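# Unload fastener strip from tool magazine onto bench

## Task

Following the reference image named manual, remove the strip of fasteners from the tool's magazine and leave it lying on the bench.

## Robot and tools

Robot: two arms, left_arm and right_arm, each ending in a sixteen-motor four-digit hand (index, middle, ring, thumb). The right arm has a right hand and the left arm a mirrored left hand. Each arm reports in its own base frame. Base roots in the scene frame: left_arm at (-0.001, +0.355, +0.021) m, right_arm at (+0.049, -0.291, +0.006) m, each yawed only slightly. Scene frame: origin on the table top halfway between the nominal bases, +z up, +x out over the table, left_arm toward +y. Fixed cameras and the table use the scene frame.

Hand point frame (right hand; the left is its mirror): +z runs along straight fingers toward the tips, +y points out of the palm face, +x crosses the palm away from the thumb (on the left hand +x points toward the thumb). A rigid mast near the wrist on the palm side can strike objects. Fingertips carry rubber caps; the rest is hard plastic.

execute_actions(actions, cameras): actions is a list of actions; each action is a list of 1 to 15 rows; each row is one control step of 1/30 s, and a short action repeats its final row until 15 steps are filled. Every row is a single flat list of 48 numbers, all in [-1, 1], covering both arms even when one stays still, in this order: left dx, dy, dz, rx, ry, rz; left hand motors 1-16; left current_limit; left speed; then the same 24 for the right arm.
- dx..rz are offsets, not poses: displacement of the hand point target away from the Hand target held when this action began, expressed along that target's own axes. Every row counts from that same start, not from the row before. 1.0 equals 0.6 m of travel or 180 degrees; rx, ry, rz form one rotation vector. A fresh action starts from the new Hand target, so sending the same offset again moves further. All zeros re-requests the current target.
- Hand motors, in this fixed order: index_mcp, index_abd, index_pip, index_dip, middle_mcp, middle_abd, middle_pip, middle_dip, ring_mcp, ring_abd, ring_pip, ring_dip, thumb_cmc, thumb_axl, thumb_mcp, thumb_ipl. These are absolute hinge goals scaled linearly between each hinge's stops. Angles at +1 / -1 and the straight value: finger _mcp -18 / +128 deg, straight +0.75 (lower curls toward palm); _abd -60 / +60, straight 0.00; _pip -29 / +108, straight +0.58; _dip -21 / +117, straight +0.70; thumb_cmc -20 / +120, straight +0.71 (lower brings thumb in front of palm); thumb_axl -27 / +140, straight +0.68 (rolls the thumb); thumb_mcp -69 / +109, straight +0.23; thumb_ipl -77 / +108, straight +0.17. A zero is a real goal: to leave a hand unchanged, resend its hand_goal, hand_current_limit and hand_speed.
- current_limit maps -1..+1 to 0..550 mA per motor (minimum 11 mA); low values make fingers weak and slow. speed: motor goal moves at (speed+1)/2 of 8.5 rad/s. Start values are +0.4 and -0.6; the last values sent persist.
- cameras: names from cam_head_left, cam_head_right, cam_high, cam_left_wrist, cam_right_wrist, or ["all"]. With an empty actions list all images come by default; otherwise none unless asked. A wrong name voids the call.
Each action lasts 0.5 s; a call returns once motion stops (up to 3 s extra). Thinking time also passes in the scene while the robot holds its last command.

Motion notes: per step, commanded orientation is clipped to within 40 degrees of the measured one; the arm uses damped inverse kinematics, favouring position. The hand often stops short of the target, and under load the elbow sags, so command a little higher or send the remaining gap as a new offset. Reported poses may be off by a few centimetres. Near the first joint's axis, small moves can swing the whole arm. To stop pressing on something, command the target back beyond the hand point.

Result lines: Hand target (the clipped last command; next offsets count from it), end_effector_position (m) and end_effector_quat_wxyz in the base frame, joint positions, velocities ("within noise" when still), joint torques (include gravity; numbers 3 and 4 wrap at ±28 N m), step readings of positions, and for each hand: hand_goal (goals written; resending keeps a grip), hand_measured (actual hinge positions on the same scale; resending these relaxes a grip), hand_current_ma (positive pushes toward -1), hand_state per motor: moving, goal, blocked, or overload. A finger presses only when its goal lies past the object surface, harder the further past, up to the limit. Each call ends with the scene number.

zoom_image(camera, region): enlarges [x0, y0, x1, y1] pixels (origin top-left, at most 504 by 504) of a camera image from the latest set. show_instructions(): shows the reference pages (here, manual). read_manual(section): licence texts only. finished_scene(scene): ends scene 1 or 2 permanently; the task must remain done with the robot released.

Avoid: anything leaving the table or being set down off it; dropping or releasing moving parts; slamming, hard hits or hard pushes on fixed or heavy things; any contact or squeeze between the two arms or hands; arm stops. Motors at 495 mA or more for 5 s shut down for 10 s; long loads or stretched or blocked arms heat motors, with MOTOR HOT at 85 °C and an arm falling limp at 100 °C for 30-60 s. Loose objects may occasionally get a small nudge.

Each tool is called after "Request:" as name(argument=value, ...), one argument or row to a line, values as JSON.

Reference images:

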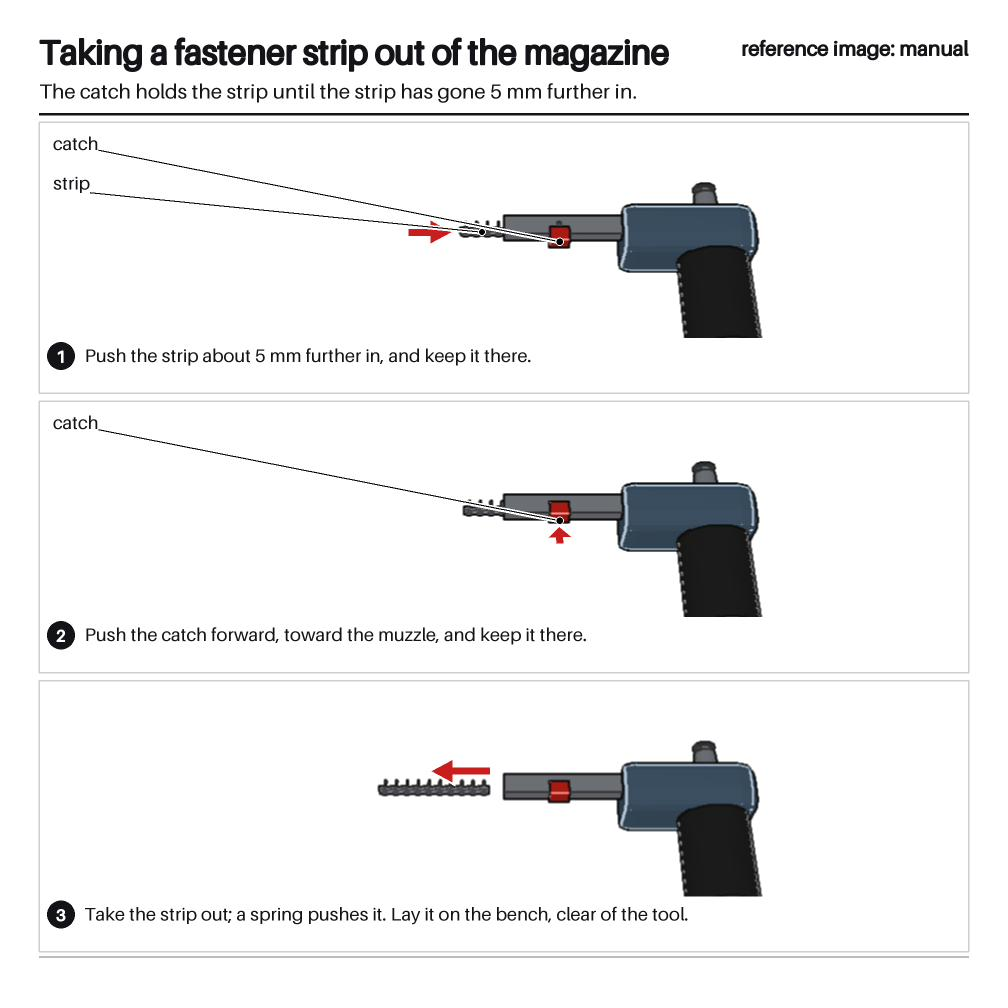

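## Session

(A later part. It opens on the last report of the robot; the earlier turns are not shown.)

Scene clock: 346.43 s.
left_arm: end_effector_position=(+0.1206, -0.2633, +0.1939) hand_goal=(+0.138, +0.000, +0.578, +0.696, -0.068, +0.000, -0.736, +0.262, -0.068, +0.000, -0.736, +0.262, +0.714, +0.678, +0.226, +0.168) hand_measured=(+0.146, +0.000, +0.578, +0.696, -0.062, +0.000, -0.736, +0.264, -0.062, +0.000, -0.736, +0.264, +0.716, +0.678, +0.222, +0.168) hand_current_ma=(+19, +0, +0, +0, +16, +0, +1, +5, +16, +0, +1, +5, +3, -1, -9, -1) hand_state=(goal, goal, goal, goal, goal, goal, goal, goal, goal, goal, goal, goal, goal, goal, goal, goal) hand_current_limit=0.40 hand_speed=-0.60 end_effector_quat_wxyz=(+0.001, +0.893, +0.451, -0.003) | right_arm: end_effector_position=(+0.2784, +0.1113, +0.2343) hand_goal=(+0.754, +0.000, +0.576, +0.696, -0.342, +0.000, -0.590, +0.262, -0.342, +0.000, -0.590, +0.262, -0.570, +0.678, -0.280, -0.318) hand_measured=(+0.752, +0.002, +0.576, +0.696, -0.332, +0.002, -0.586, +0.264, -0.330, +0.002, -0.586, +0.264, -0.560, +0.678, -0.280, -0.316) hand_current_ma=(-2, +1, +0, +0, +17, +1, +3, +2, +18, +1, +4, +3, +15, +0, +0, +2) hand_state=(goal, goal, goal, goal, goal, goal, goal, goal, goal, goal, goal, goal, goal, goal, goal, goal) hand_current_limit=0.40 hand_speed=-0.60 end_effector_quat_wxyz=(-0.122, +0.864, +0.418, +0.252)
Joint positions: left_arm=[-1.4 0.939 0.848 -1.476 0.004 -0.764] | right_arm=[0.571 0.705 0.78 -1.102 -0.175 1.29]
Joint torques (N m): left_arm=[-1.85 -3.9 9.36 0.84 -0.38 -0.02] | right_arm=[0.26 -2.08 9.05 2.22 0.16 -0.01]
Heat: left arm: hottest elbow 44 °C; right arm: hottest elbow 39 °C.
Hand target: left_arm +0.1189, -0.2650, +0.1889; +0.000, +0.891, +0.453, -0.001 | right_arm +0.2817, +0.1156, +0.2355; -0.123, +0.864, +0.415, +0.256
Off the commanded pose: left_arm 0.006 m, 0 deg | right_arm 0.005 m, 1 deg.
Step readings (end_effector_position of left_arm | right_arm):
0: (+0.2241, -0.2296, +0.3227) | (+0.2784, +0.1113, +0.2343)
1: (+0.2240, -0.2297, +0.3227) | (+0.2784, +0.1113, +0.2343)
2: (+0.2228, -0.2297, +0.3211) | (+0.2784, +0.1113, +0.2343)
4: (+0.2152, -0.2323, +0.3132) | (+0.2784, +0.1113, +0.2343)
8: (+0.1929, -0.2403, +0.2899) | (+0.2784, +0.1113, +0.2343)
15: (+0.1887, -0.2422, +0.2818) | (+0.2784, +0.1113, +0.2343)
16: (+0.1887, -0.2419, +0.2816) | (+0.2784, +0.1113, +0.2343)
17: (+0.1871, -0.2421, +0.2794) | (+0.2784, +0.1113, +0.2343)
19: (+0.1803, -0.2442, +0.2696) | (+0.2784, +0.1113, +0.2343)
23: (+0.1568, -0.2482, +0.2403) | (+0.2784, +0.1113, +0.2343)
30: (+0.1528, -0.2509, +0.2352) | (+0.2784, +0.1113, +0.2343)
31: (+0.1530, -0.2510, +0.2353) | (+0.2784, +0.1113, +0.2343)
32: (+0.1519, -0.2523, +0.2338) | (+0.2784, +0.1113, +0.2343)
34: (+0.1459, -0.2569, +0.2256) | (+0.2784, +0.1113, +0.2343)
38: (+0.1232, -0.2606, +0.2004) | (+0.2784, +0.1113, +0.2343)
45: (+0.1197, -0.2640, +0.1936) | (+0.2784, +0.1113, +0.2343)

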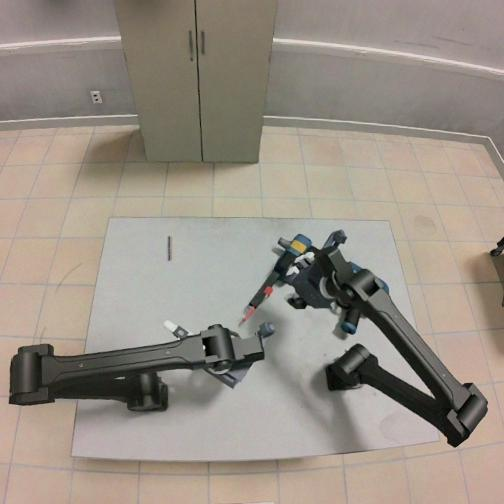

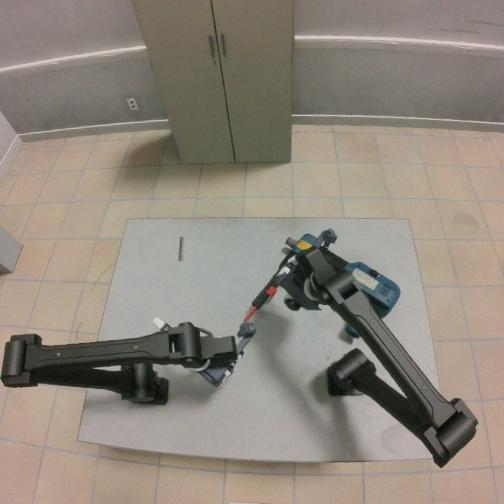

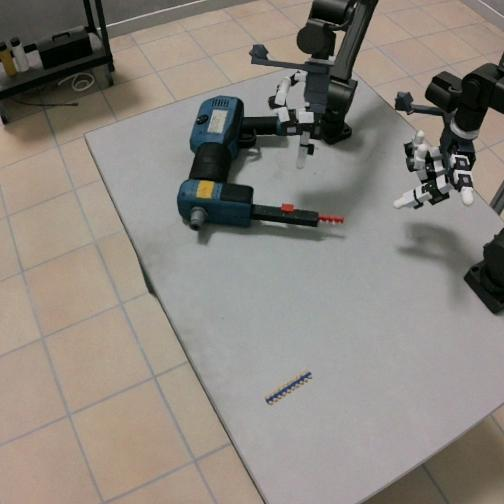

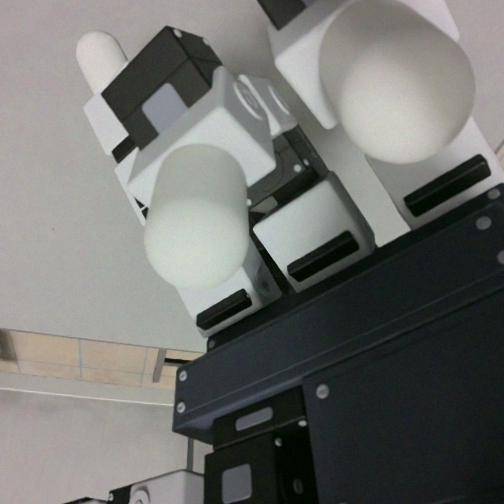

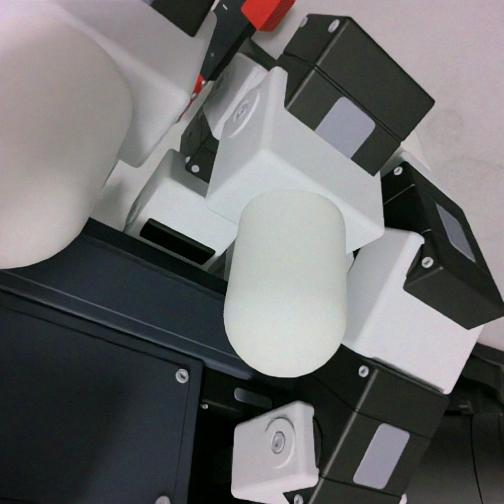

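Request:
execute_actions(
  actions=[
    [[0,0.042,0.067,0,0,0,0.137,0,0.577,0.696,-0.068,0,-0.737,0.261,-0.068,0,-0.737,0.261,0.714,0.678,0.226,0.168,0.4,-0.6,0,0,0,0,0,0,0.754,0,0.576,0.696,-0.342,0,-0.591,0.261,-0.342,0,-0.591,0.261,-0.571,0.678,-0.281,-0.319,0.4,-0.6]],
    [[0,0.042,0.067,0,0,0,0.137,0,0.577,0.696,-0.068,0,-0.737,0.261,-0.068,0,-0.737,0.261,0.714,0.678,0.226,0.168,0.4,-0.6,0,0,0,0,0,0,0.754,0,0.576,0.696,-0.342,0,-0.591,0.261,-0.342,0,-0.591,0.261,-0.571,0.678,-0.281,-0.319,0.4,-0.6]],
  ],
  cameras=["cam_head_left","cam_head_right","cam_high","cam_left_wrist"],
)

Request:
zoom_image(
  camera="cam_high",
  region=[230, 140, 430, 260],
)

Request:
zoom_image(
  camera="cam_head_right",
  region=[190, 240, 310, 360],
)

Request:
zoom_image(
  camera="cam_head_left",
  region=[190, 240, 310, 360],
)

Scene clock: 384.93 s.
left_arm: end_effector_position=(+0.1565, -0.2937, +0.1128) hand_goal=(+0.138, +0.000, +0.578, +0.696, -0.068, +0.000, -0.736, +0.262, -0.068, +0.000, -0.736, +0.262, +0.714, +0.678, +0.226, +0.168) hand_measured=(+0.146, +0.000, +0.578, +0.696, -0.062, +0.000, -0.736, +0.264, -0.062, +0.000, -0.736, +0.264, +0.716, +0.678, +0.222, +0.168) hand_current_ma=(+19, +0, +0, +0, +16, +0, +1, +5, +16, +0, +1, +5, +3, -1, -9, -1) hand_state=(goal, goal, goal, goal, goal, goal, goal, goal, goal, goal, goal, goal, goal, goal, goal, goal) hand_current_limit=0.40 hand_speed=-0.60 end_effector_quat_wxyz=(+0.001, +0.890, +0.455, -0.001) | right_arm: end_effector_position=(+0.2784, +0.1113, +0.2343) hand_goal=(+0.754, +0.000, +0.576, +0.696, -0.342, +0.000, -0.590, +0.262, -0.342, +0.000, -0.590, +0.262, -0.570, +0.678, -0.280, -0.318) hand_measured=(+0.752, +0.002, +0.576, +0.696, -0.332, +0.002, -0.586, +0.264, -0.330, +0.002, -0.586, +0.264, -0.560, +0.678, -0.280, -0.316) hand_current_ma=(-2, +1, +0, +0, +17, +1, +3, +2, +18, +1, +4, +3, +15, +0, +0, +2) hand_state=(goal, goal, goal, goal, goal, goal, goal, goal, goal, goal, goal, goal, goal, goal, goal, goal) hand_current_limit=0.40 hand_speed=-0.60 end_effector_quat_wxyz=(-0.122, +0.864, +0.418, +0.252)
Joint positions: left_arm=[-1.292 1.118 0.741 -1.193 0.001 -0.667] | right_arm=[0.571 0.705 0.78 -1.102 -0.175 1.29]
Joint torques (N m): left_arm=[0.03 -6.01 8.88 0.87 -0.29 0.21] | right_arm=[0.38 -1.85 9.17 2.22 0.19 0.01]
Heat: left arm: hottest elbow 45 °C; right arm: hottest elbow 38 °C.
Hand target: left_arm +0.1595, -0.2947, +0.1084; +0.000, +0.891, +0.453, -0.001 | right_arm +0.2817, +0.1156, +0.2355; -0.123, +0.864, +0.415, +0.256
Off the commanded pose: left_arm 0.005 m, 0 deg | right_arm 0.005 m, 1 deg.
Step readings (end_effector_position of left_arm | right_arm):
0: (+0.1206, -0.2632, +0.1939) | (+0.2784, +0.1113, +0.2343)
1: (+0.1207, -0.2633, +0.1938) | (+0.2784, +0.1113, +0.2343)
2: (+0.1210, -0.2646, +0.1928) | (+0.2784, +0.1113, +0.2343)
4: (+0.1235, -0.2700, +0.1863) | (+0.2784, +0.1113, +0.2343)
8: (+0.1312, -0.2726, +0.1639) | (+0.2784, +0.1113, +0.2343)
15: (+0.1362, -0.2767, +0.1522) | (+0.2784, +0.1113, +0.2343)
16: (+0.1363, -0.2773, +0.1524) | (+0.2784, +0.1113, +0.2343)
17: (+0.1374, -0.2788, +0.1516) | (+0.2784, +0.1113, +0.2343)
19: (+0.1420, -0.2850, +0.1464) | (+0.2784, +0.1113, +0.2343)
23: (+0.1519, -0.2885, +0.1256) | (+0.2784, +0.1113, +0.2343)
30: (+0.1564, -0.2919, +0.1125) | (+0.2784, +0.1113, +0.2343)
Images, in order (width x height): cam_head_left 504x504, cam_head_right 504x504, cam_high 504x504, cam_left_wrist 504x504.

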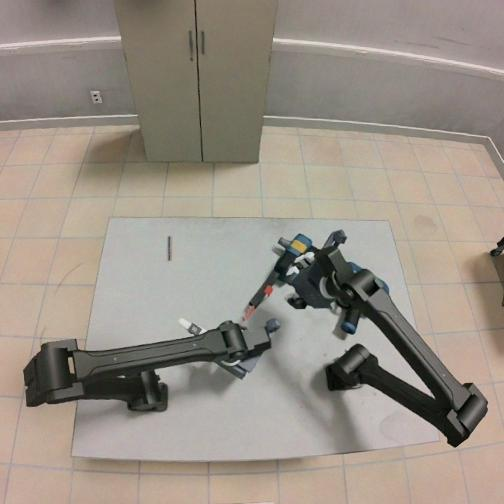

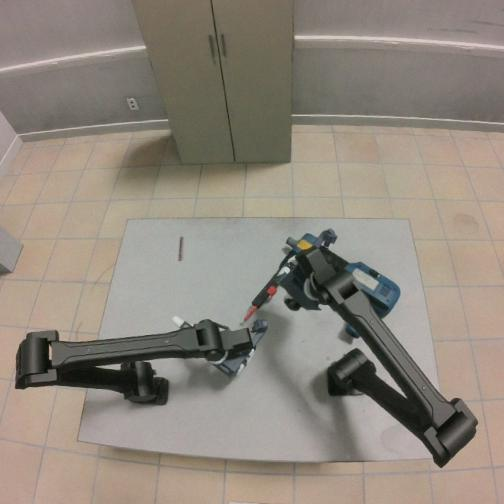

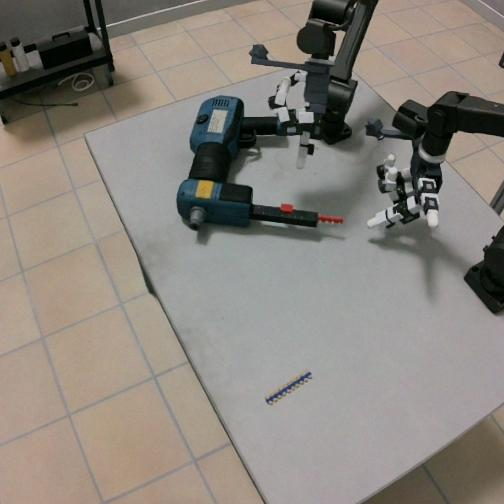

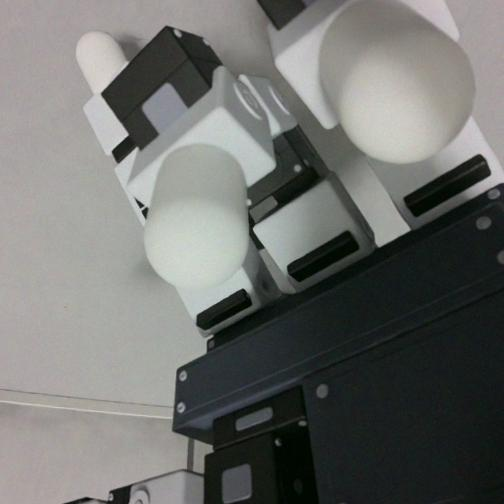

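Scaled by 2.520 from the camera's 504x504 image, which has a finer 720x720 frame.

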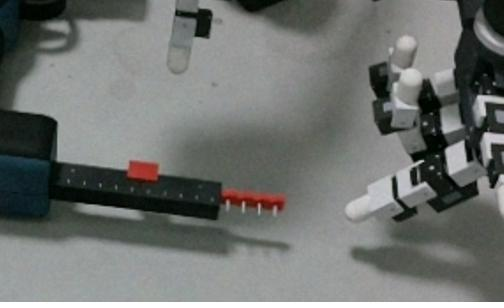

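Scaled by 4.200 from the camera's 504x504 image, which has a finer 720x720 frame.

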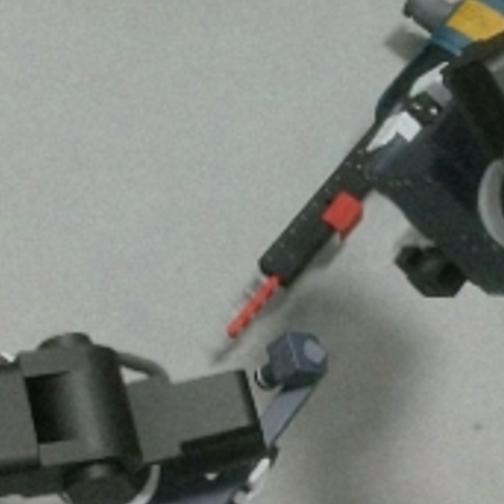

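Scaled by 4.200 from the camera's 504x504 image, which has a finer 720x720 frame.

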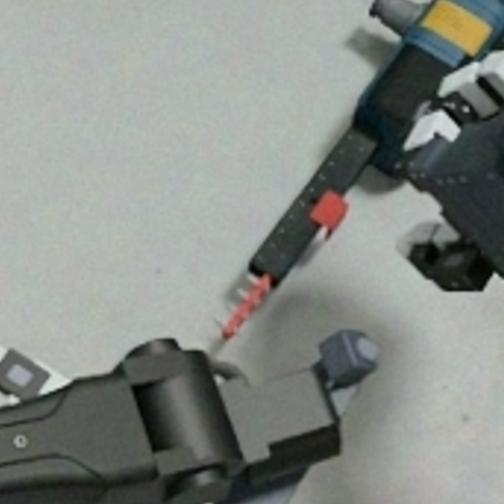

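Request:
zoom_image(
  camera="cam_head_left",
  region=[250, 250, 330, 330],
)

Request:
zoom_image(
  camera="cam_high",
  region=[250, 130, 370, 250],
)

Scaled by 6.300 from the camera's 504x504 image, which has a finer 720x720 frame.

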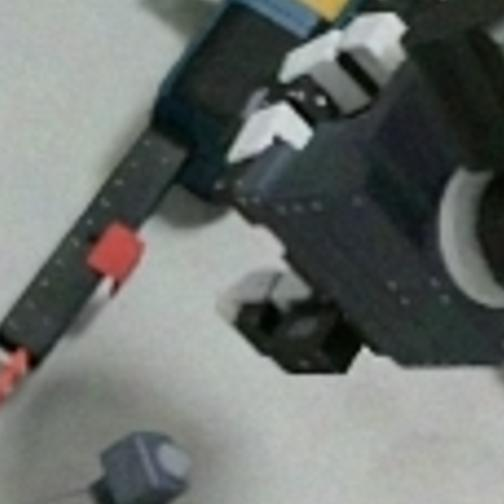

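Scaled by 4.200 from the camera's 504x504 image, which has a finer 720x720 frame.

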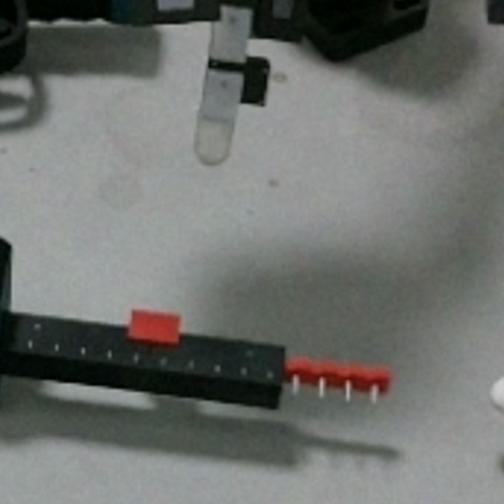

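Request:
execute_actions(
  actions=[
    [[0,0,0,0,0,0,0.137,0,0.577,0.696,-0.068,0,-0.737,0.261,-0.068,0,-0.737,0.261,0.714,0.678,0.226,0.168,0.4,-0.6,-0.01,0.0096,0.057,0,0,0,0.754,0,0.576,0.696,-0.342,0,-0.591,0.261,-0.342,0,-0.591,0.261,-0.571,0.678,-0.281,-0.319,0.4,-0.6]],
    [[0,0,0,0,0,0,0.137,0,0.577,0.696,-0.068,0,-0.737,0.261,-0.068,0,-0.737,0.261,0.714,0.678,0.226,0.168,0.4,-0.6,-0.01,0.0096,0.057,0,0,0,0.754,0,0.576,0.696,-0.342,0,-0.591,0.261,-0.342,0,-0.591,0.261,-0.571,0.678,-0.281,-0.319,0.4,-0.6]],
  ],
  cameras=["cam_head_left","cam_head_right","cam_high","cam_right_wrist"],
)

Request:
zoom_image(
  camera="cam_head_left",
  region=[250, 250, 330, 330],
)

Request:
zoom_image(
  camera="cam_high",
  region=[250, 130, 370, 250],
)

Scene clock: 458.87 s.
left_arm: end_effector_position=(+0.1565, -0.2938, +0.1128) hand_goal=(+0.138, +0.000, +0.578, +0.696, -0.068, +0.000, -0.736, +0.262, -0.068, +0.000, -0.736, +0.262, +0.714, +0.678, +0.226, +0.168) hand_measured=(+0.146, +0.000, +0.578, +0.696, -0.062, +0.000, -0.736, +0.264, -0.062, +0.000, -0.736, +0.264, +0.716, +0.678, +0.222, +0.168) hand_current_ma=(+19, +0, +0, +0, +16, +0, +1, +5, +16, +0, +1, +5, +3, -1, -9, -1) hand_state=(goal, goal, goal, goal, goal, goal, goal, goal, goal, goal, goal, goal, goal, goal, goal, goal) hand_current_limit=0.40 hand_speed=-0.60 end_effector_quat_wxyz=(+0.001, +0.891, +0.455, -0.001) | right_arm: end_effector_position=(+0.3033, +0.1274, +0.1693) hand_goal=(+0.754, +0.000, +0.576, +0.696, -0.342, +0.000, -0.590, +0.262, -0.342, +0.000, -0.590, +0.262, -0.570, +0.678, -0.280, -0.318) hand_measured=(+0.752, +0.002, +0.576, +0.696, -0.332, +0.002, -0.586, +0.264, -0.330, +0.002, -0.586, +0.264, -0.560, +0.678, -0.280, -0.316) hand_current_ma=(-2, +1, +0, +0, +17, +1, +3, +2, +18, +1, +4, +3, +14, +0, +0, +2) hand_state=(goal, goal, goal, goal, goal, goal, goal, goal, goal, goal, goal, goal, goal, goal, goal, goal) hand_current_limit=0.40 hand_speed=-0.60 end_effector_quat_wxyz=(-0.122, +0.865, +0.418, +0.249)
Joint positions: left_arm=[-1.292 1.118 0.741 -1.193 0.001 -0.666] | right_arm=[0.571 0.818 0.657 -0.873 -0.175 1.29]
Joint torques (N m): left_arm=[0.32 -6.12 8.9 0.88 -0.27 0.21] | right_arm=[-0.21 -4.01 9.03 2.37 -0.01 -0.1]
Heat: left arm: hottest elbow 44 °C; right arm: hottest elbow 39 °C.
Hand target: left_arm +0.1595, -0.2947, +0.1084; +0.000, +0.891, +0.453, -0.001 | right_arm +0.3077, +0.1297, +0.1716; -0.123, +0.864, +0.416, +0.256
Off the commanded pose: left_arm 0.005 m, 0 deg | right_arm 0.005 m, 1 deg.
Step readings (end_effector_position of left_arm | right_arm):
0: (+0.1565, -0.2938, +0.1128) | (+0.2784, +0.1113, +0.2343)
1: (+0.1565, -0.2938, +0.1128) | (+0.2785, +0.1114, +0.2342)
2: (+0.1565, -0.2938, +0.1128) | (+0.2796, +0.1121, +0.2335)
4: (+0.1565, -0.2938, +0.1128) | (+0.2837, +0.1147, +0.2289)
8: (+0.1565, -0.2938, +0.1128) | (+0.2870, +0.1169, +0.2095)
15: (+0.1565, -0.2938, +0.1128) | (+0.2902, +0.1190, +0.2002)
16: (+0.1565, -0.2938, +0.1128) | (+0.2908, +0.1193, +0.2005)
17: (+0.1565, -0.2938, +0.1128) | (+0.2919, +0.1201, +0.1999)
19: (+0.1565, -0.2938, +0.1128) | (+0.2962, +0.1228, +0.1962)
23: (+0.1565, -0.2938, +0.1128) | (+0.2998, +0.1251, +0.1788)
30: (+0.1565, -0.2938, +0.1128) | (+0.3025, +0.1268, +0.1687)
Images, in order (width x height): cam_head_left 504x504, cam_head_right 504x504, cam_high 504x504, cam_right_wrist 504x504.

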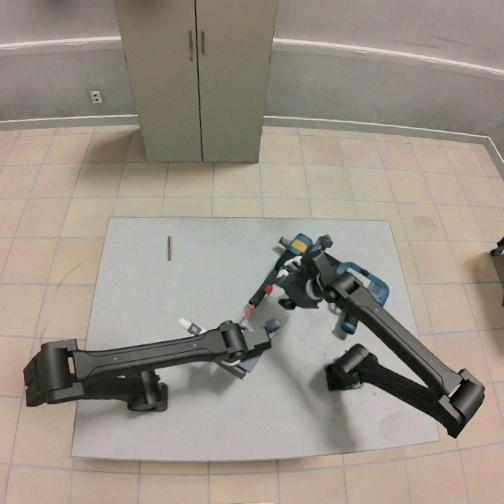

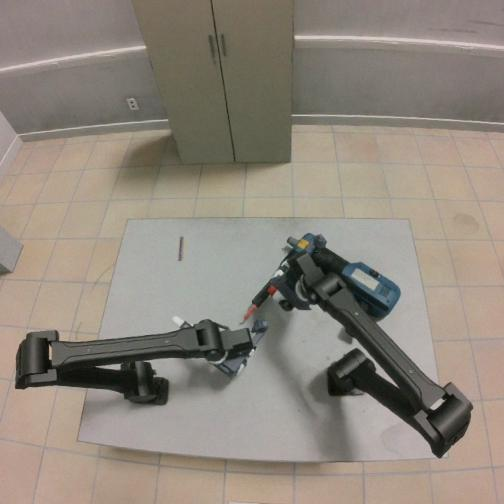

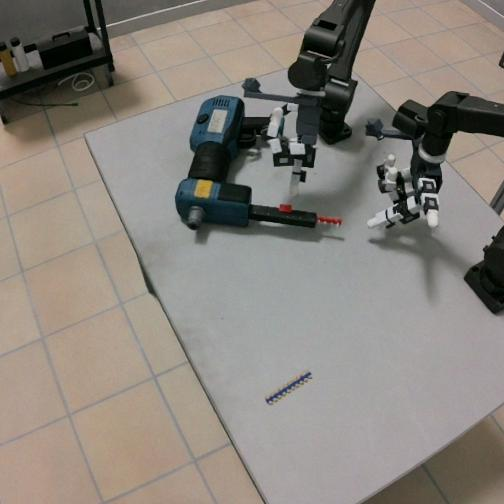

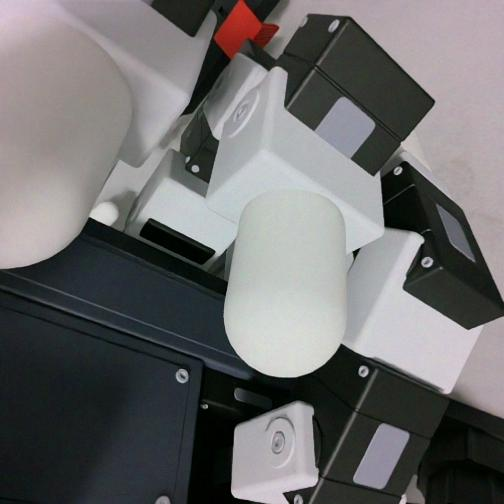

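Scaled by 6.300 from the camera's 504x504 image, which has a finer 720x720 frame.

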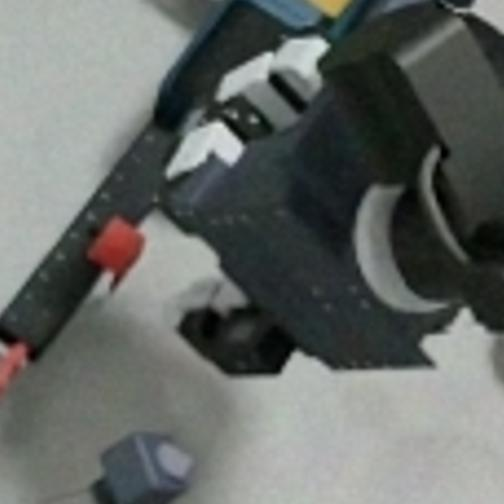

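Scaled by 4.200 from the camera's 504x504 image, which has a finer 720x720 frame.

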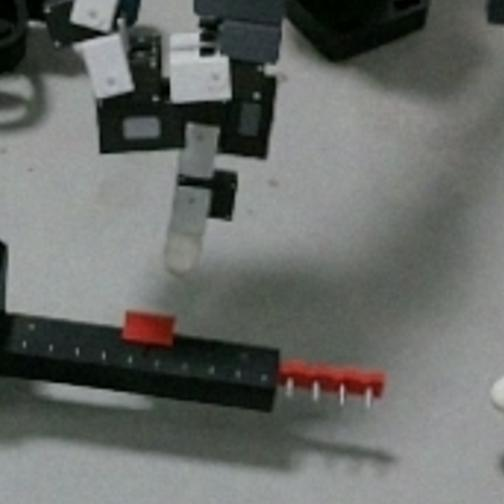

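Request:
execute_actions(
  actions=[
    [[0,0.042,0.0125,0,0,0,0.137,0,0.577,0.696,-0.068,0,-0.737,0.261,-0.068,0,-0.737,0.261,0.714,0.678,0.226,0.168,0.7,-0.6,0,0,0,0,0,0,0.754,0,0.576,0.696,-0.342,0,-0.591,0.261,-0.342,0,-0.591,0.261,-0.571,0.678,-0.281,-0.319,0.4,-0.6]],
  ],
  cameras=["cam_head_left","cam_high","cam_left_wrist"],
)

Request:
zoom_image(
  camera="cam_high",
  region=[280, 160, 400, 280],
)

Scene clock: 504.00 s.
left_arm: end_effector_position=(+0.1735, -0.2963, +0.0930) hand_goal=(+0.138, +0.000, +0.578, +0.696, -0.068, +0.000, -0.736, +0.262, -0.068, +0.000, -0.736, +0.262, +0.714, +0.678, +0.226, +0.168) hand_measured=(+0.146, +0.000, +0.578, +0.696, -0.062, +0.000, -0.736, +0.264, -0.062, +0.000, -0.736, +0.264, +0.716, +0.678, +0.222, +0.168) hand_current_ma=(+19, +0, +0, +0, +16, +0, +1, +5, +16, +0, +1, +5, +2, -1, -9, -1) hand_state=(goal, goal, goal, goal, goal, goal, goal, goal, goal, goal, goal, goal, goal, goal, goal, goal) hand_current_limit=0.70 hand_speed=-0.60 end_effector_quat_wxyz=(-0.015, +0.890, +0.457, +0.002) | right_arm: end_effector_position=(+0.3033, +0.1274, +0.1693) hand_goal=(+0.754, +0.000, +0.576, +0.696, -0.342, +0.000, -0.590, +0.262, -0.342, +0.000, -0.590, +0.262, -0.570, +0.678, -0.280, -0.318) hand_measured=(+0.752, +0.002, +0.576, +0.696, -0.332, +0.002, -0.586, +0.264, -0.330, +0.002, -0.586, +0.264, -0.560, +0.678, -0.280, -0.316) hand_current_ma=(-2, +1, +0, +0, +17, +1, +3, +2, +18, +1, +4, +3, +14, +0, +0, +2) hand_state=(goal, goal, goal, goal, goal, goal, goal, goal, goal, goal, goal, goal, goal, goal, goal, goal) hand_current_limit=0.40 hand_speed=-0.60 end_effector_quat_wxyz=(-0.122, +0.865, +0.418, +0.249)
Joint positions: left_arm=[-1.238 1.188 0.741 -1.154 0.001 -0.615] | right_arm=[0.571 0.818 0.657 -0.873 -0.175 1.29]
Joint torques (N m): left_arm=[-0.32 -7 11 0.79 -0.26 0.22] | right_arm=[-0.73 -3.66 9.06 2.4 -0.04 -0.11]
Heat: left arm: hottest elbow 44 °C; right arm: hottest elbow 39 °C.
Hand target: left_arm +0.1799, -0.3096, +0.1010; +0.000, +0.891, +0.453, -0.001 | right_arm +0.3077, +0.1297, +0.1716; -0.123, +0.864, +0.416, +0.256
Off the commanded pose: left_arm 0.017 m, 2 deg | right_arm 0.006 m, 1 deg.
Step readings (end_effector_position of left_arm | right_arm):
0: (+0.1565, -0.2938, +0.1128) | (+0.3033, +0.1274, +0.1693)
1: (+0.1566, -0.2938, +0.1128) | (+0.3033, +0.1274, +0.1693)
2: (+0.1577, -0.2941, +0.1123) | (+0.3033, +0.1274, +0.1693)
4: (+0.1612, -0.2956, +0.1092) | (+0.3033, +0.1274, +0.1693)
8: (+0.1705, -0.2953, +0.0975) | (+0.3033, +0.1274, +0.1693)
15: (+0.1735, -0.2958, +0.0930) | (+0.3033, +0.1274, +0.1693)
Images, in order (width x height): cam_head_left 504x504, cam_high 504x504, cam_left_wrist 504x504.

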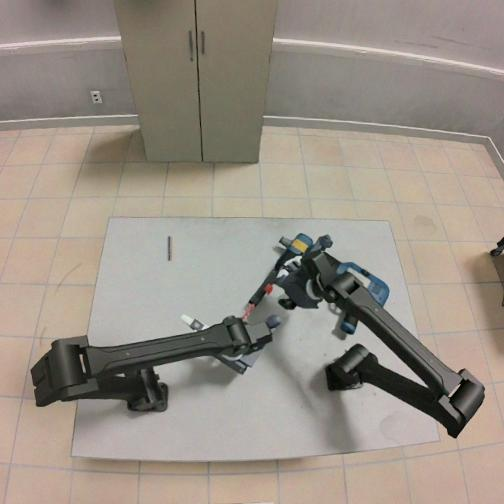

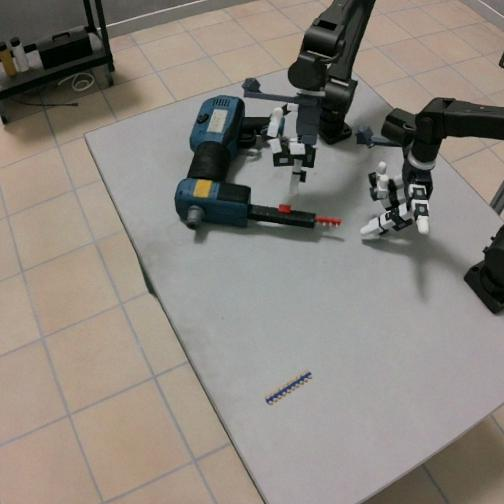

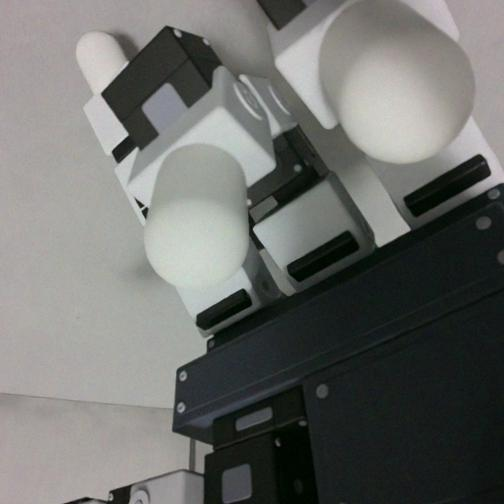

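Scaled by 4.200 from the camera's 504x504 image, which has a finer 720x720 frame.

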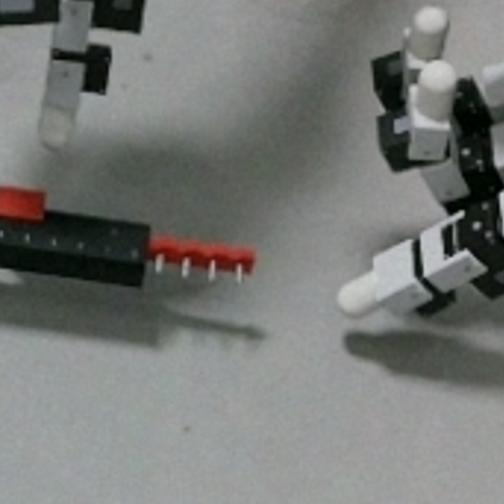

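Request:
execute_actions(
  actions=[
    [[0,0,-0.008,0,0,0,0.137,0,0.577,0.696,-0.068,0,-0.737,0.261,-0.068,0,-0.737,0.261,0.714,0.678,0.226,0.168,0.7,-0.6,0,0,0,0,0,0,0.754,0,0.576,0.696,-0.342,0,-0.591,0.261,-0.342,0,-0.591,0.261,-0.571,0.678,-0.281,-0.319,0.4,-0.6]],
  ],
  cameras=["cam_head_left","cam_high"],
)

Request:
zoom_image(
  camera="cam_high",
  region=[280, 160, 400, 280],
)

Scene clock: 513.30 s.
left_arm: end_effector_position=(+0.1734, -0.2964, +0.0930) hand_goal=(+0.138, +0.000, +0.578, +0.696, -0.068, +0.000, -0.736, +0.262, -0.068, +0.000, -0.736, +0.262, +0.714, +0.678, +0.226, +0.168) hand_measured=(+0.146, +0.000, +0.578, +0.696, -0.062, +0.000, -0.736, +0.264, -0.062, +0.000, -0.736, +0.264, +0.716, +0.678, +0.222, +0.168) hand_current_ma=(+19, +0, +0, +0, +16, +0, +1, +5, +16, +0, +1, +5, +2, -1, -9, -1) hand_state=(goal, goal, goal, goal, goal, goal, goal, goal, goal, goal, goal, goal, goal, goal, goal, goal) hand_current_limit=0.70 hand_speed=-0.60 end_effector_quat_wxyz=(-0.015, +0.890, +0.456, +0.002) | right_arm: end_effector_position=(+0.3033, +0.1274, +0.1693) hand_goal=(+0.754, +0.000, +0.576, +0.696, -0.342, +0.000, -0.590, +0.262, -0.342, +0.000, -0.590, +0.262, -0.570, +0.678, -0.280, -0.318) hand_measured=(+0.752, +0.002, +0.576, +0.696, -0.332, +0.002, -0.586, +0.264, -0.330, +0.002, -0.586, +0.264, -0.560, +0.678, -0.280, -0.316) hand_current_ma=(-2, +1, +0, +0, +17, +1, +3, +2, +18, +1, +4, +3, +14, +0, +0, +2) hand_state=(goal, goal, goal, goal, goal, goal, goal, goal, goal, goal, goal, goal, goal, goal, goal, goal) hand_current_limit=0.40 hand_speed=-0.60 end_effector_quat_wxyz=(-0.122, +0.865, +0.418, +0.249)
Joint positions: left_arm=[-1.238 1.188 0.741 -1.154 0.001 -0.615] | right_arm=[0.571 0.818 0.657 -0.873 -0.175 1.29]
Joint torques (N m): left_arm=[-0.09 -7.65 11.66 0.17 -0.27 0.2] | right_arm=[-0.91 -3.84 9.1 2.25 -0.06 -0.07]
Heat: left arm: hottest elbow 45 °C; right arm: hottest elbow 39 °C.
Hand target: left_arm +0.1799, -0.3096, +0.1058; +0.000, +0.891, +0.453, -0.001 | right_arm +0.3077, +0.1297, +0.1716; -0.123, +0.864, +0.416, +0.256
Off the commanded pose: left_arm 0.019 m, 2 deg | right_arm 0.005 m, 1 deg.
Step readings (end_effector_position of left_arm | right_arm):
0: (+0.1734, -0.2964, +0.0930) | (+0.3033, +0.1274, +0.1693)
1: (+0.1734, -0.2964, +0.0930) | (+0.3033, +0.1274, +0.1693)
2: (+0.1734, -0.2964, +0.0930) | (+0.3033, +0.1274, +0.1693)
4: (+0.1734, -0.2964, +0.0930) | (+0.3033, +0.1274, +0.1693)
8: (+0.1734, -0.2964, +0.0930) | (+0.3033, +0.1274, +0.1693)
15: (+0.1734, -0.2964, +0.0930) | (+0.3033, +0.1274, +0.1693)
Images, in order (width x height): cam_head_left 504x504, cam_high 504x504.

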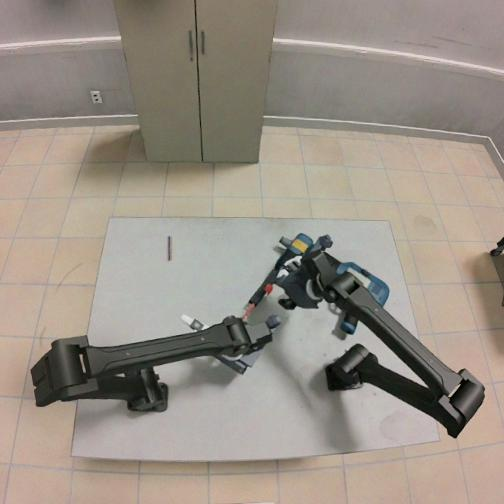

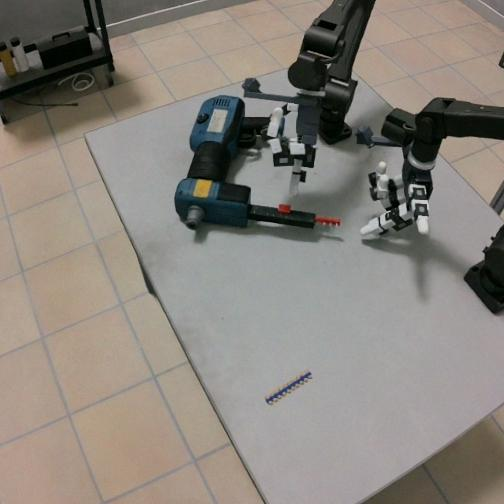

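Scaled by 4.200 from the camera's 504x504 image, which has a finer 720x720 frame.

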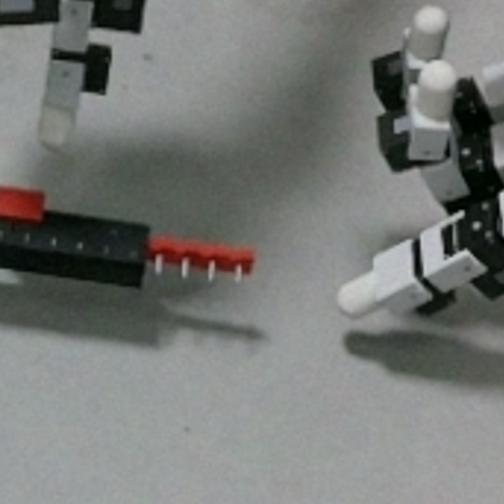

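Request:
execute_actions(
  actions=[
    [[0,0.025,-0.02,0,0,0,0.137,0,0.577,0.696,-0.068,0,-0.737,0.261,-0.068,0,-0.737,0.261,0.714,0.678,0.226,0.168,0.7,-0.6,0,0,0,0,0,0,0.754,0,0.576,0.696,-0.342,0,-0.591,0.261,-0.342,0,-0.591,0.261,-0.571,0.678,-0.281,-0.319,0.4,-0.6]],
  ],
  cameras=["cam_high"],
)

Request:
zoom_image(
  camera="cam_high",
  region=[280, 160, 400, 280],
)

Scene clock: 532.07 s.
left_arm: end_effector_position=(+0.1840, -0.3038, +0.1039) hand_goal=(+0.138, +0.000, +0.578, +0.696, -0.068, +0.000, -0.736, +0.262, -0.068, +0.000, -0.736, +0.262, +0.714, +0.678, +0.226, +0.168) hand_measured=(+0.146, +0.000, +0.578, +0.696, -0.062, +0.000, -0.736, +0.264, -0.062, +0.000, -0.736, +0.264, +0.716, +0.678, +0.222, +0.168) hand_current_ma=(+19, +0, +0, +0, +16, +0, +1, +5, +16, +0, +1, +5, +2, -1, -9, -1) hand_state=(goal, goal, goal, goal, goal, goal, goal, goal, goal, goal, goal, goal, goal, goal, goal, goal) hand_current_limit=0.70 hand_speed=-0.60 end_effector_quat_wxyz=(-0.011, +0.890, +0.456, +0.001) | right_arm: end_effector_position=(+0.3033, +0.1274, +0.1693) hand_goal=(+0.754, +0.000, +0.576, +0.696, -0.342, +0.000, -0.590, +0.262, -0.342, +0.000, -0.590, +0.262, -0.570, +0.678, -0.280, -0.318) hand_measured=(+0.752, +0.002, +0.576, +0.696, -0.332, +0.002, -0.586, +0.264, -0.330, +0.002, -0.586, +0.264, -0.560, +0.678, -0.280, -0.316) hand_current_ma=(-2, +1, +0, +0, +17, +1, +3, +2, +18, +1, +4, +3, +14, +0, +0, +2) hand_state=(goal, goal, goal, goal, goal, goal, goal, goal, goal, goal, goal, goal, goal, goal, goal, goal) hand_current_limit=0.40 hand_speed=-0.60 end_effector_quat_wxyz=(-0.122, +0.865, +0.418, +0.249)
Joint positions: left_arm=[-1.212 1.198 0.779 -1.173 0 -0.588] | right_arm=[0.571 0.818 0.657 -0.873 -0.175 1.29]
Joint torques (N m): left_arm=[0.03 -6.89 12.82 -0.23 -0.24 0.19] | right_arm=[-0.56 -3.6 8.88 2.28 -0.02 -0.11]
Heat: left arm: hottest elbow 47 °C; right arm: hottest elbow 39 °C.
Hand target: left_arm +0.1921, -0.3183, +0.1177; +0.000, +0.891, +0.453, -0.001 | right_arm +0.3077, +0.1297, +0.1716; -0.123, +0.864, +0.416, +0.256
Off the commanded pose: left_arm 0.022 m, 1 deg | right_arm 0.005 m, 1 deg.
Step readings (end_effector_position of left_arm | right_arm):
0: (+0.1734, -0.2964, +0.0930) | (+0.3033, +0.1274, +0.1693)
1: (+0.1734, -0.2964, +0.0930) | (+0.3033, +0.1274, +0.1693)
2: (+0.1737, -0.2963, +0.0930) | (+0.3033, +0.1274, +0.1693)
4: (+0.1751, -0.2962, +0.0941) | (+0.3033, +0.1274, +0.1693)
8: (+0.1807, -0.2997, +0.1002) | (+0.3033, +0.1274, +0.1693)
15: (+0.1842, -0.3040, +0.1048) | (+0.3033, +0.1274, +0.1693)
Images, in order (width x height): cam_high 504x504.

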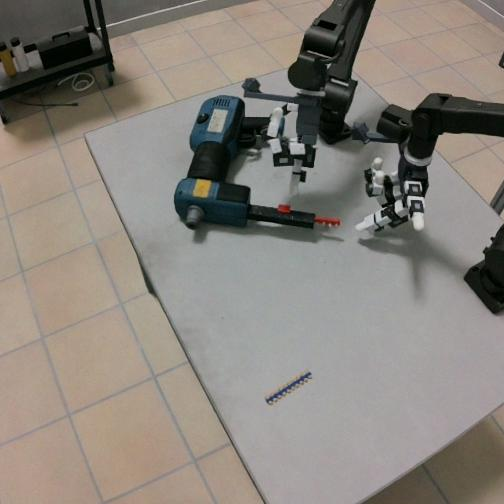

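Scaled by 4.200 from the camera's 504x504 image, which has a finer 720x720 frame.

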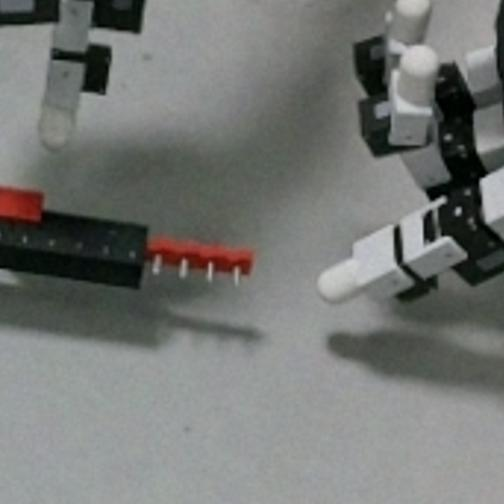

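Request:
execute_actions(
  actions=[
    [[0,0.034,-0.006,0,0,0,0.137,0,0.577,0.696,-0.068,0,-0.737,0.261,-0.068,0,-0.737,0.261,0.714,0.678,0.226,0.168,0.7,-0.6,0,0,0,0,0,0,0.754,0,0.576,0.696,-0.342,0,-0.591,0.261,-0.342,0,-0.591,0.261,-0.571,0.678,-0.281,-0.319,0.4,-0.6]],
  ],
  cameras=["cam_high"],
)

Request:
zoom_image(
  camera="cam_high",
  region=[280, 160, 400, 280],
)

Scene clock: 547.20 s.
left_arm: end_effector_position=(+0.1996, -0.3150, +0.1073) hand_goal=(+0.138, +0.000, +0.578, +0.696, -0.068, +0.000, -0.736, +0.262, -0.068, +0.000, -0.736, +0.262, +0.714, +0.678, +0.226, +0.168) hand_measured=(+0.146, +0.000, +0.578, +0.696, -0.062, +0.000, -0.736, +0.264, -0.062, +0.000, -0.736, +0.264, +0.716, +0.678, +0.222, +0.168) hand_current_ma=(+19, +0, +0, +0, +16, +0, +1, +5, +16, +0, +1, +5, +2, -1, -9, -1) hand_state=(goal, goal, goal, goal, goal, goal, goal, goal, goal, goal, goal, goal, goal, goal, goal, goal) hand_current_limit=0.70 hand_speed=-0.60 end_effector_quat_wxyz=(-0.011, +0.890, +0.456, +0.001) | right_arm: end_effector_position=(+0.3033, +0.1274, +0.1693) hand_goal=(+0.754, +0.000, +0.576, +0.696, -0.342, +0.000, -0.590, +0.262, -0.342, +0.000, -0.590, +0.262, -0.570, +0.678, -0.280, -0.318) hand_measured=(+0.752, +0.002, +0.576, +0.696, -0.332, +0.002, -0.586, +0.264, -0.330, +0.002, -0.586, +0.264, -0.560, +0.678, -0.280, -0.316) hand_current_ma=(-2, +1, +0, +0, +17, +1, +3, +2, +18, +1, +4, +3, +14, +0, +0, +2) hand_state=(goal, goal, goal, goal, goal, goal, goal, goal, goal, goal, goal, goal, goal, goal, goal, goal) hand_current_limit=0.40 hand_speed=-0.60 end_effector_quat_wxyz=(-0.122, +0.865, +0.418, +0.249)
Joint positions: left_arm=[-1.177 1.241 0.824 -1.177 0 -0.554] | right_arm=[0.571 0.818 0.657 -0.873 -0.175 1.29]
Joint torques (N m): left_arm=[0.03 -7.59 12.97 -0.17 -0.24 0.2] | right_arm=[-0.85 -3.25 8.91 2.36 -0.07 -0.11]
Heat: left arm: hottest elbow 47 °C; right arm: hottest elbow 39 °C.
Hand target: left_arm +0.2085, -0.3305, +0.1213; +0.000, +0.891, +0.453, -0.001 | right_arm +0.3077, +0.1297, +0.1716; -0.123, +0.864, +0.416, +0.256
Off the commanded pose: left_arm 0.023 m, 1 deg | right_arm 0.005 m, 1 deg.
Step readings (end_effector_position of left_arm | right_arm):
0: (+0.1839, -0.3038, +0.1039) | (+0.3033, +0.1274, +0.1693)
1: (+0.1839, -0.3038, +0.1037) | (+0.3033, +0.1274, +0.1693)
2: (+0.1844, -0.3039, +0.1038) | (+0.3033, +0.1274, +0.1693)
4: (+0.1872, -0.3056, +0.1040) | (+0.3033, +0.1274, +0.1693)
8: (+0.1962, -0.3120, +0.1059) | (+0.3033, +0.1274, +0.1693)
15: (+0.1997, -0.3148, +0.1074) | (+0.3033, +0.1274, +0.1693)
Images, in order (width x height): cam_high 504x504.

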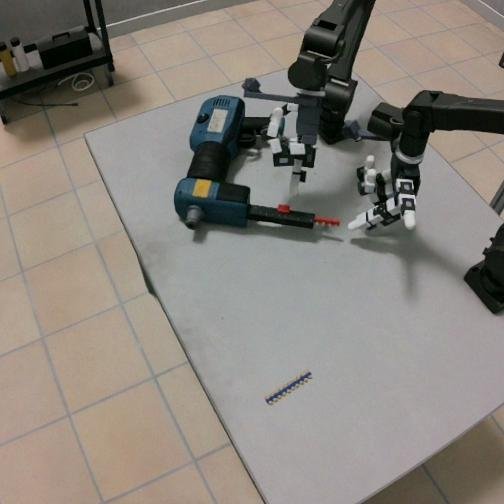

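Scaled by 4.200 from the camera's 504x504 image, which has a finer 720x720 frame.

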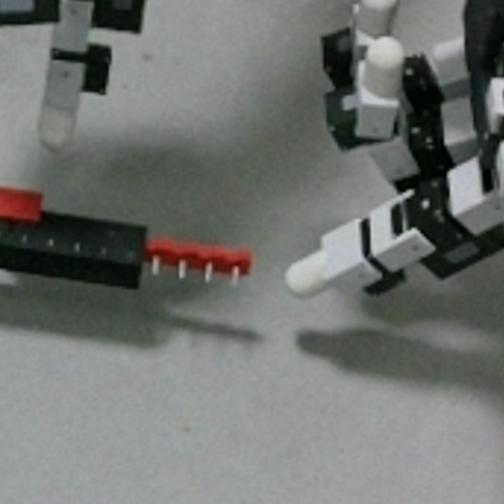

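Request:
execute_actions(
  actions=[
    [[-0.004,0.03,0,0,0,0,0.137,0,0.577,0.696,-0.068,0,-0.737,0.261,-0.068,0,-0.737,0.261,0.714,0.678,0.226,0.168,0.7,-0.6,0,0,0,0,0,0,0.754,0,0.576,0.696,-0.342,0,-0.591,0.261,-0.342,0,-0.591,0.261,-0.571,0.678,-0.281,-0.319,0.4,-0.6]],
  ],
  cameras=["cam_high"],
)

Request:
zoom_image(
  camera="cam_high",
  region=[280, 160, 400, 280],
)

Scene clock: 565.83 s.
left_arm: end_effector_position=(+0.2113, -0.3264, +0.1070) hand_goal=(+0.138, +0.000, +0.578, +0.696, -0.068, +0.000, -0.736, +0.262, -0.068, +0.000, -0.736, +0.262, +0.714, +0.678, +0.226, +0.168) hand_measured=(+0.146, +0.000, +0.578, +0.696, -0.062, +0.000, -0.736, +0.264, -0.062, +0.000, -0.736, +0.264, +0.716, +0.678, +0.222, +0.168) hand_current_ma=(+19, +0, +0, +0, +16, +0, +1, +5, +16, +0, +1, +5, +2, -1, -9, -1) hand_state=(goal, goal, goal, goal, goal, goal, goal, goal, goal, goal, goal, goal, goal, goal, goal, goal) hand_current_limit=0.70 hand_speed=-0.60 end_effector_quat_wxyz=(-0.014, +0.890, +0.456, +0.001) | right_arm: end_effector_position=(+0.3033, +0.1274, +0.1693) hand_goal=(+0.754, +0.000, +0.576, +0.696, -0.342, +0.000, -0.590, +0.262, -0.342, +0.000, -0.590, +0.262, -0.570, +0.678, -0.280, -0.318) hand_measured=(+0.752, +0.002, +0.576, +0.696, -0.332, +0.002, -0.586, +0.264, -0.330, +0.002, -0.586, +0.264, -0.560, +0.678, -0.280, -0.316) hand_current_ma=(-2, +1, +0, +0, +17, +1, +3, +2, +18, +1, +4, +3, +14, +0, +0, +2) hand_state=(goal, goal, goal, goal, goal, goal, goal, goal, goal, goal, goal, goal, goal, goal, goal, goal) hand_current_limit=0.40 hand_speed=-0.60 end_effector_quat_wxyz=(-0.122, +0.865, +0.418, +0.249)
Joint positions: left_arm=[-1.157 1.287 0.864 -1.177 0 -0.533] | right_arm=[0.571 0.818 0.657 -0.873 -0.175 1.29]
Joint torques (N m): left_arm=[0.15 -8.47 13.01 0.08 -0.24 0.22] | right_arm=[-0.73 -3.43 9.03 2.21 -0.04 -0.1]
Heat: left arm: hottest elbow 47 °C; right arm: hottest elbow 39 °C.
Hand target: left_arm +0.2217, -0.3430, +0.1214; +0.000, +0.891, +0.453, -0.001 | right_arm +0.3077, +0.1297, +0.1716; -0.123, +0.864, +0.416, +0.256
Off the commanded pose: left_arm 0.024 m, 2 deg | right_arm 0.005 m, 1 deg.
Step readings (end_effector_position of left_arm | right_arm):
0: (+0.1996, -0.3151, +0.1073) | (+0.3033, +0.1274, +0.1693)
1: (+0.1996, -0.3151, +0.1071) | (+0.3033, +0.1274, +0.1693)
2: (+0.2000, -0.3154, +0.1072) | (+0.3033, +0.1274, +0.1693)
4: (+0.2025, -0.3179, +0.1071) | (+0.3033, +0.1274, +0.1693)
8: (+0.2088, -0.3244, +0.1069) | (+0.3033, +0.1274, +0.1693)
15: (+0.2114, -0.3263, +0.1070) | (+0.3033, +0.1274, +0.1693)
Images, in order (width x height): cam_high 504x504.

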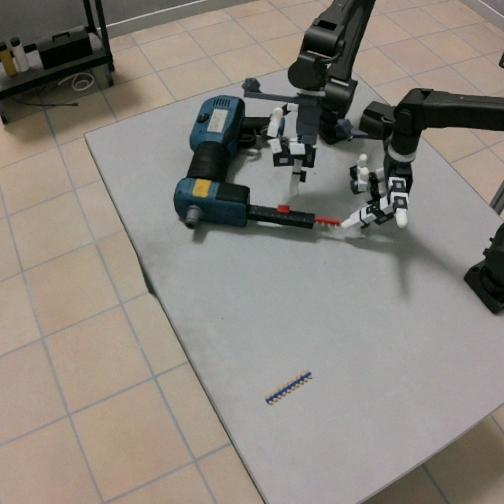

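Scaled by 4.200 from the camera's 504x504 image, which has a finer 720x720 frame.

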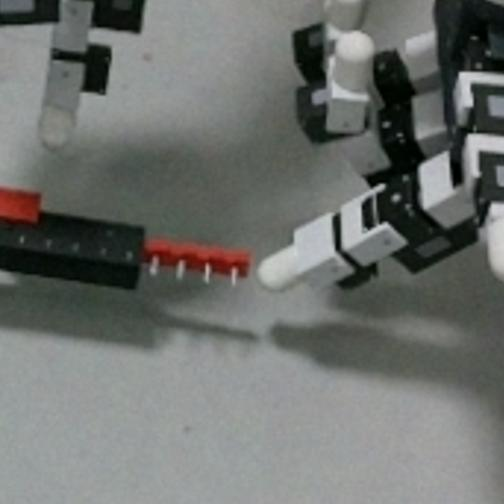

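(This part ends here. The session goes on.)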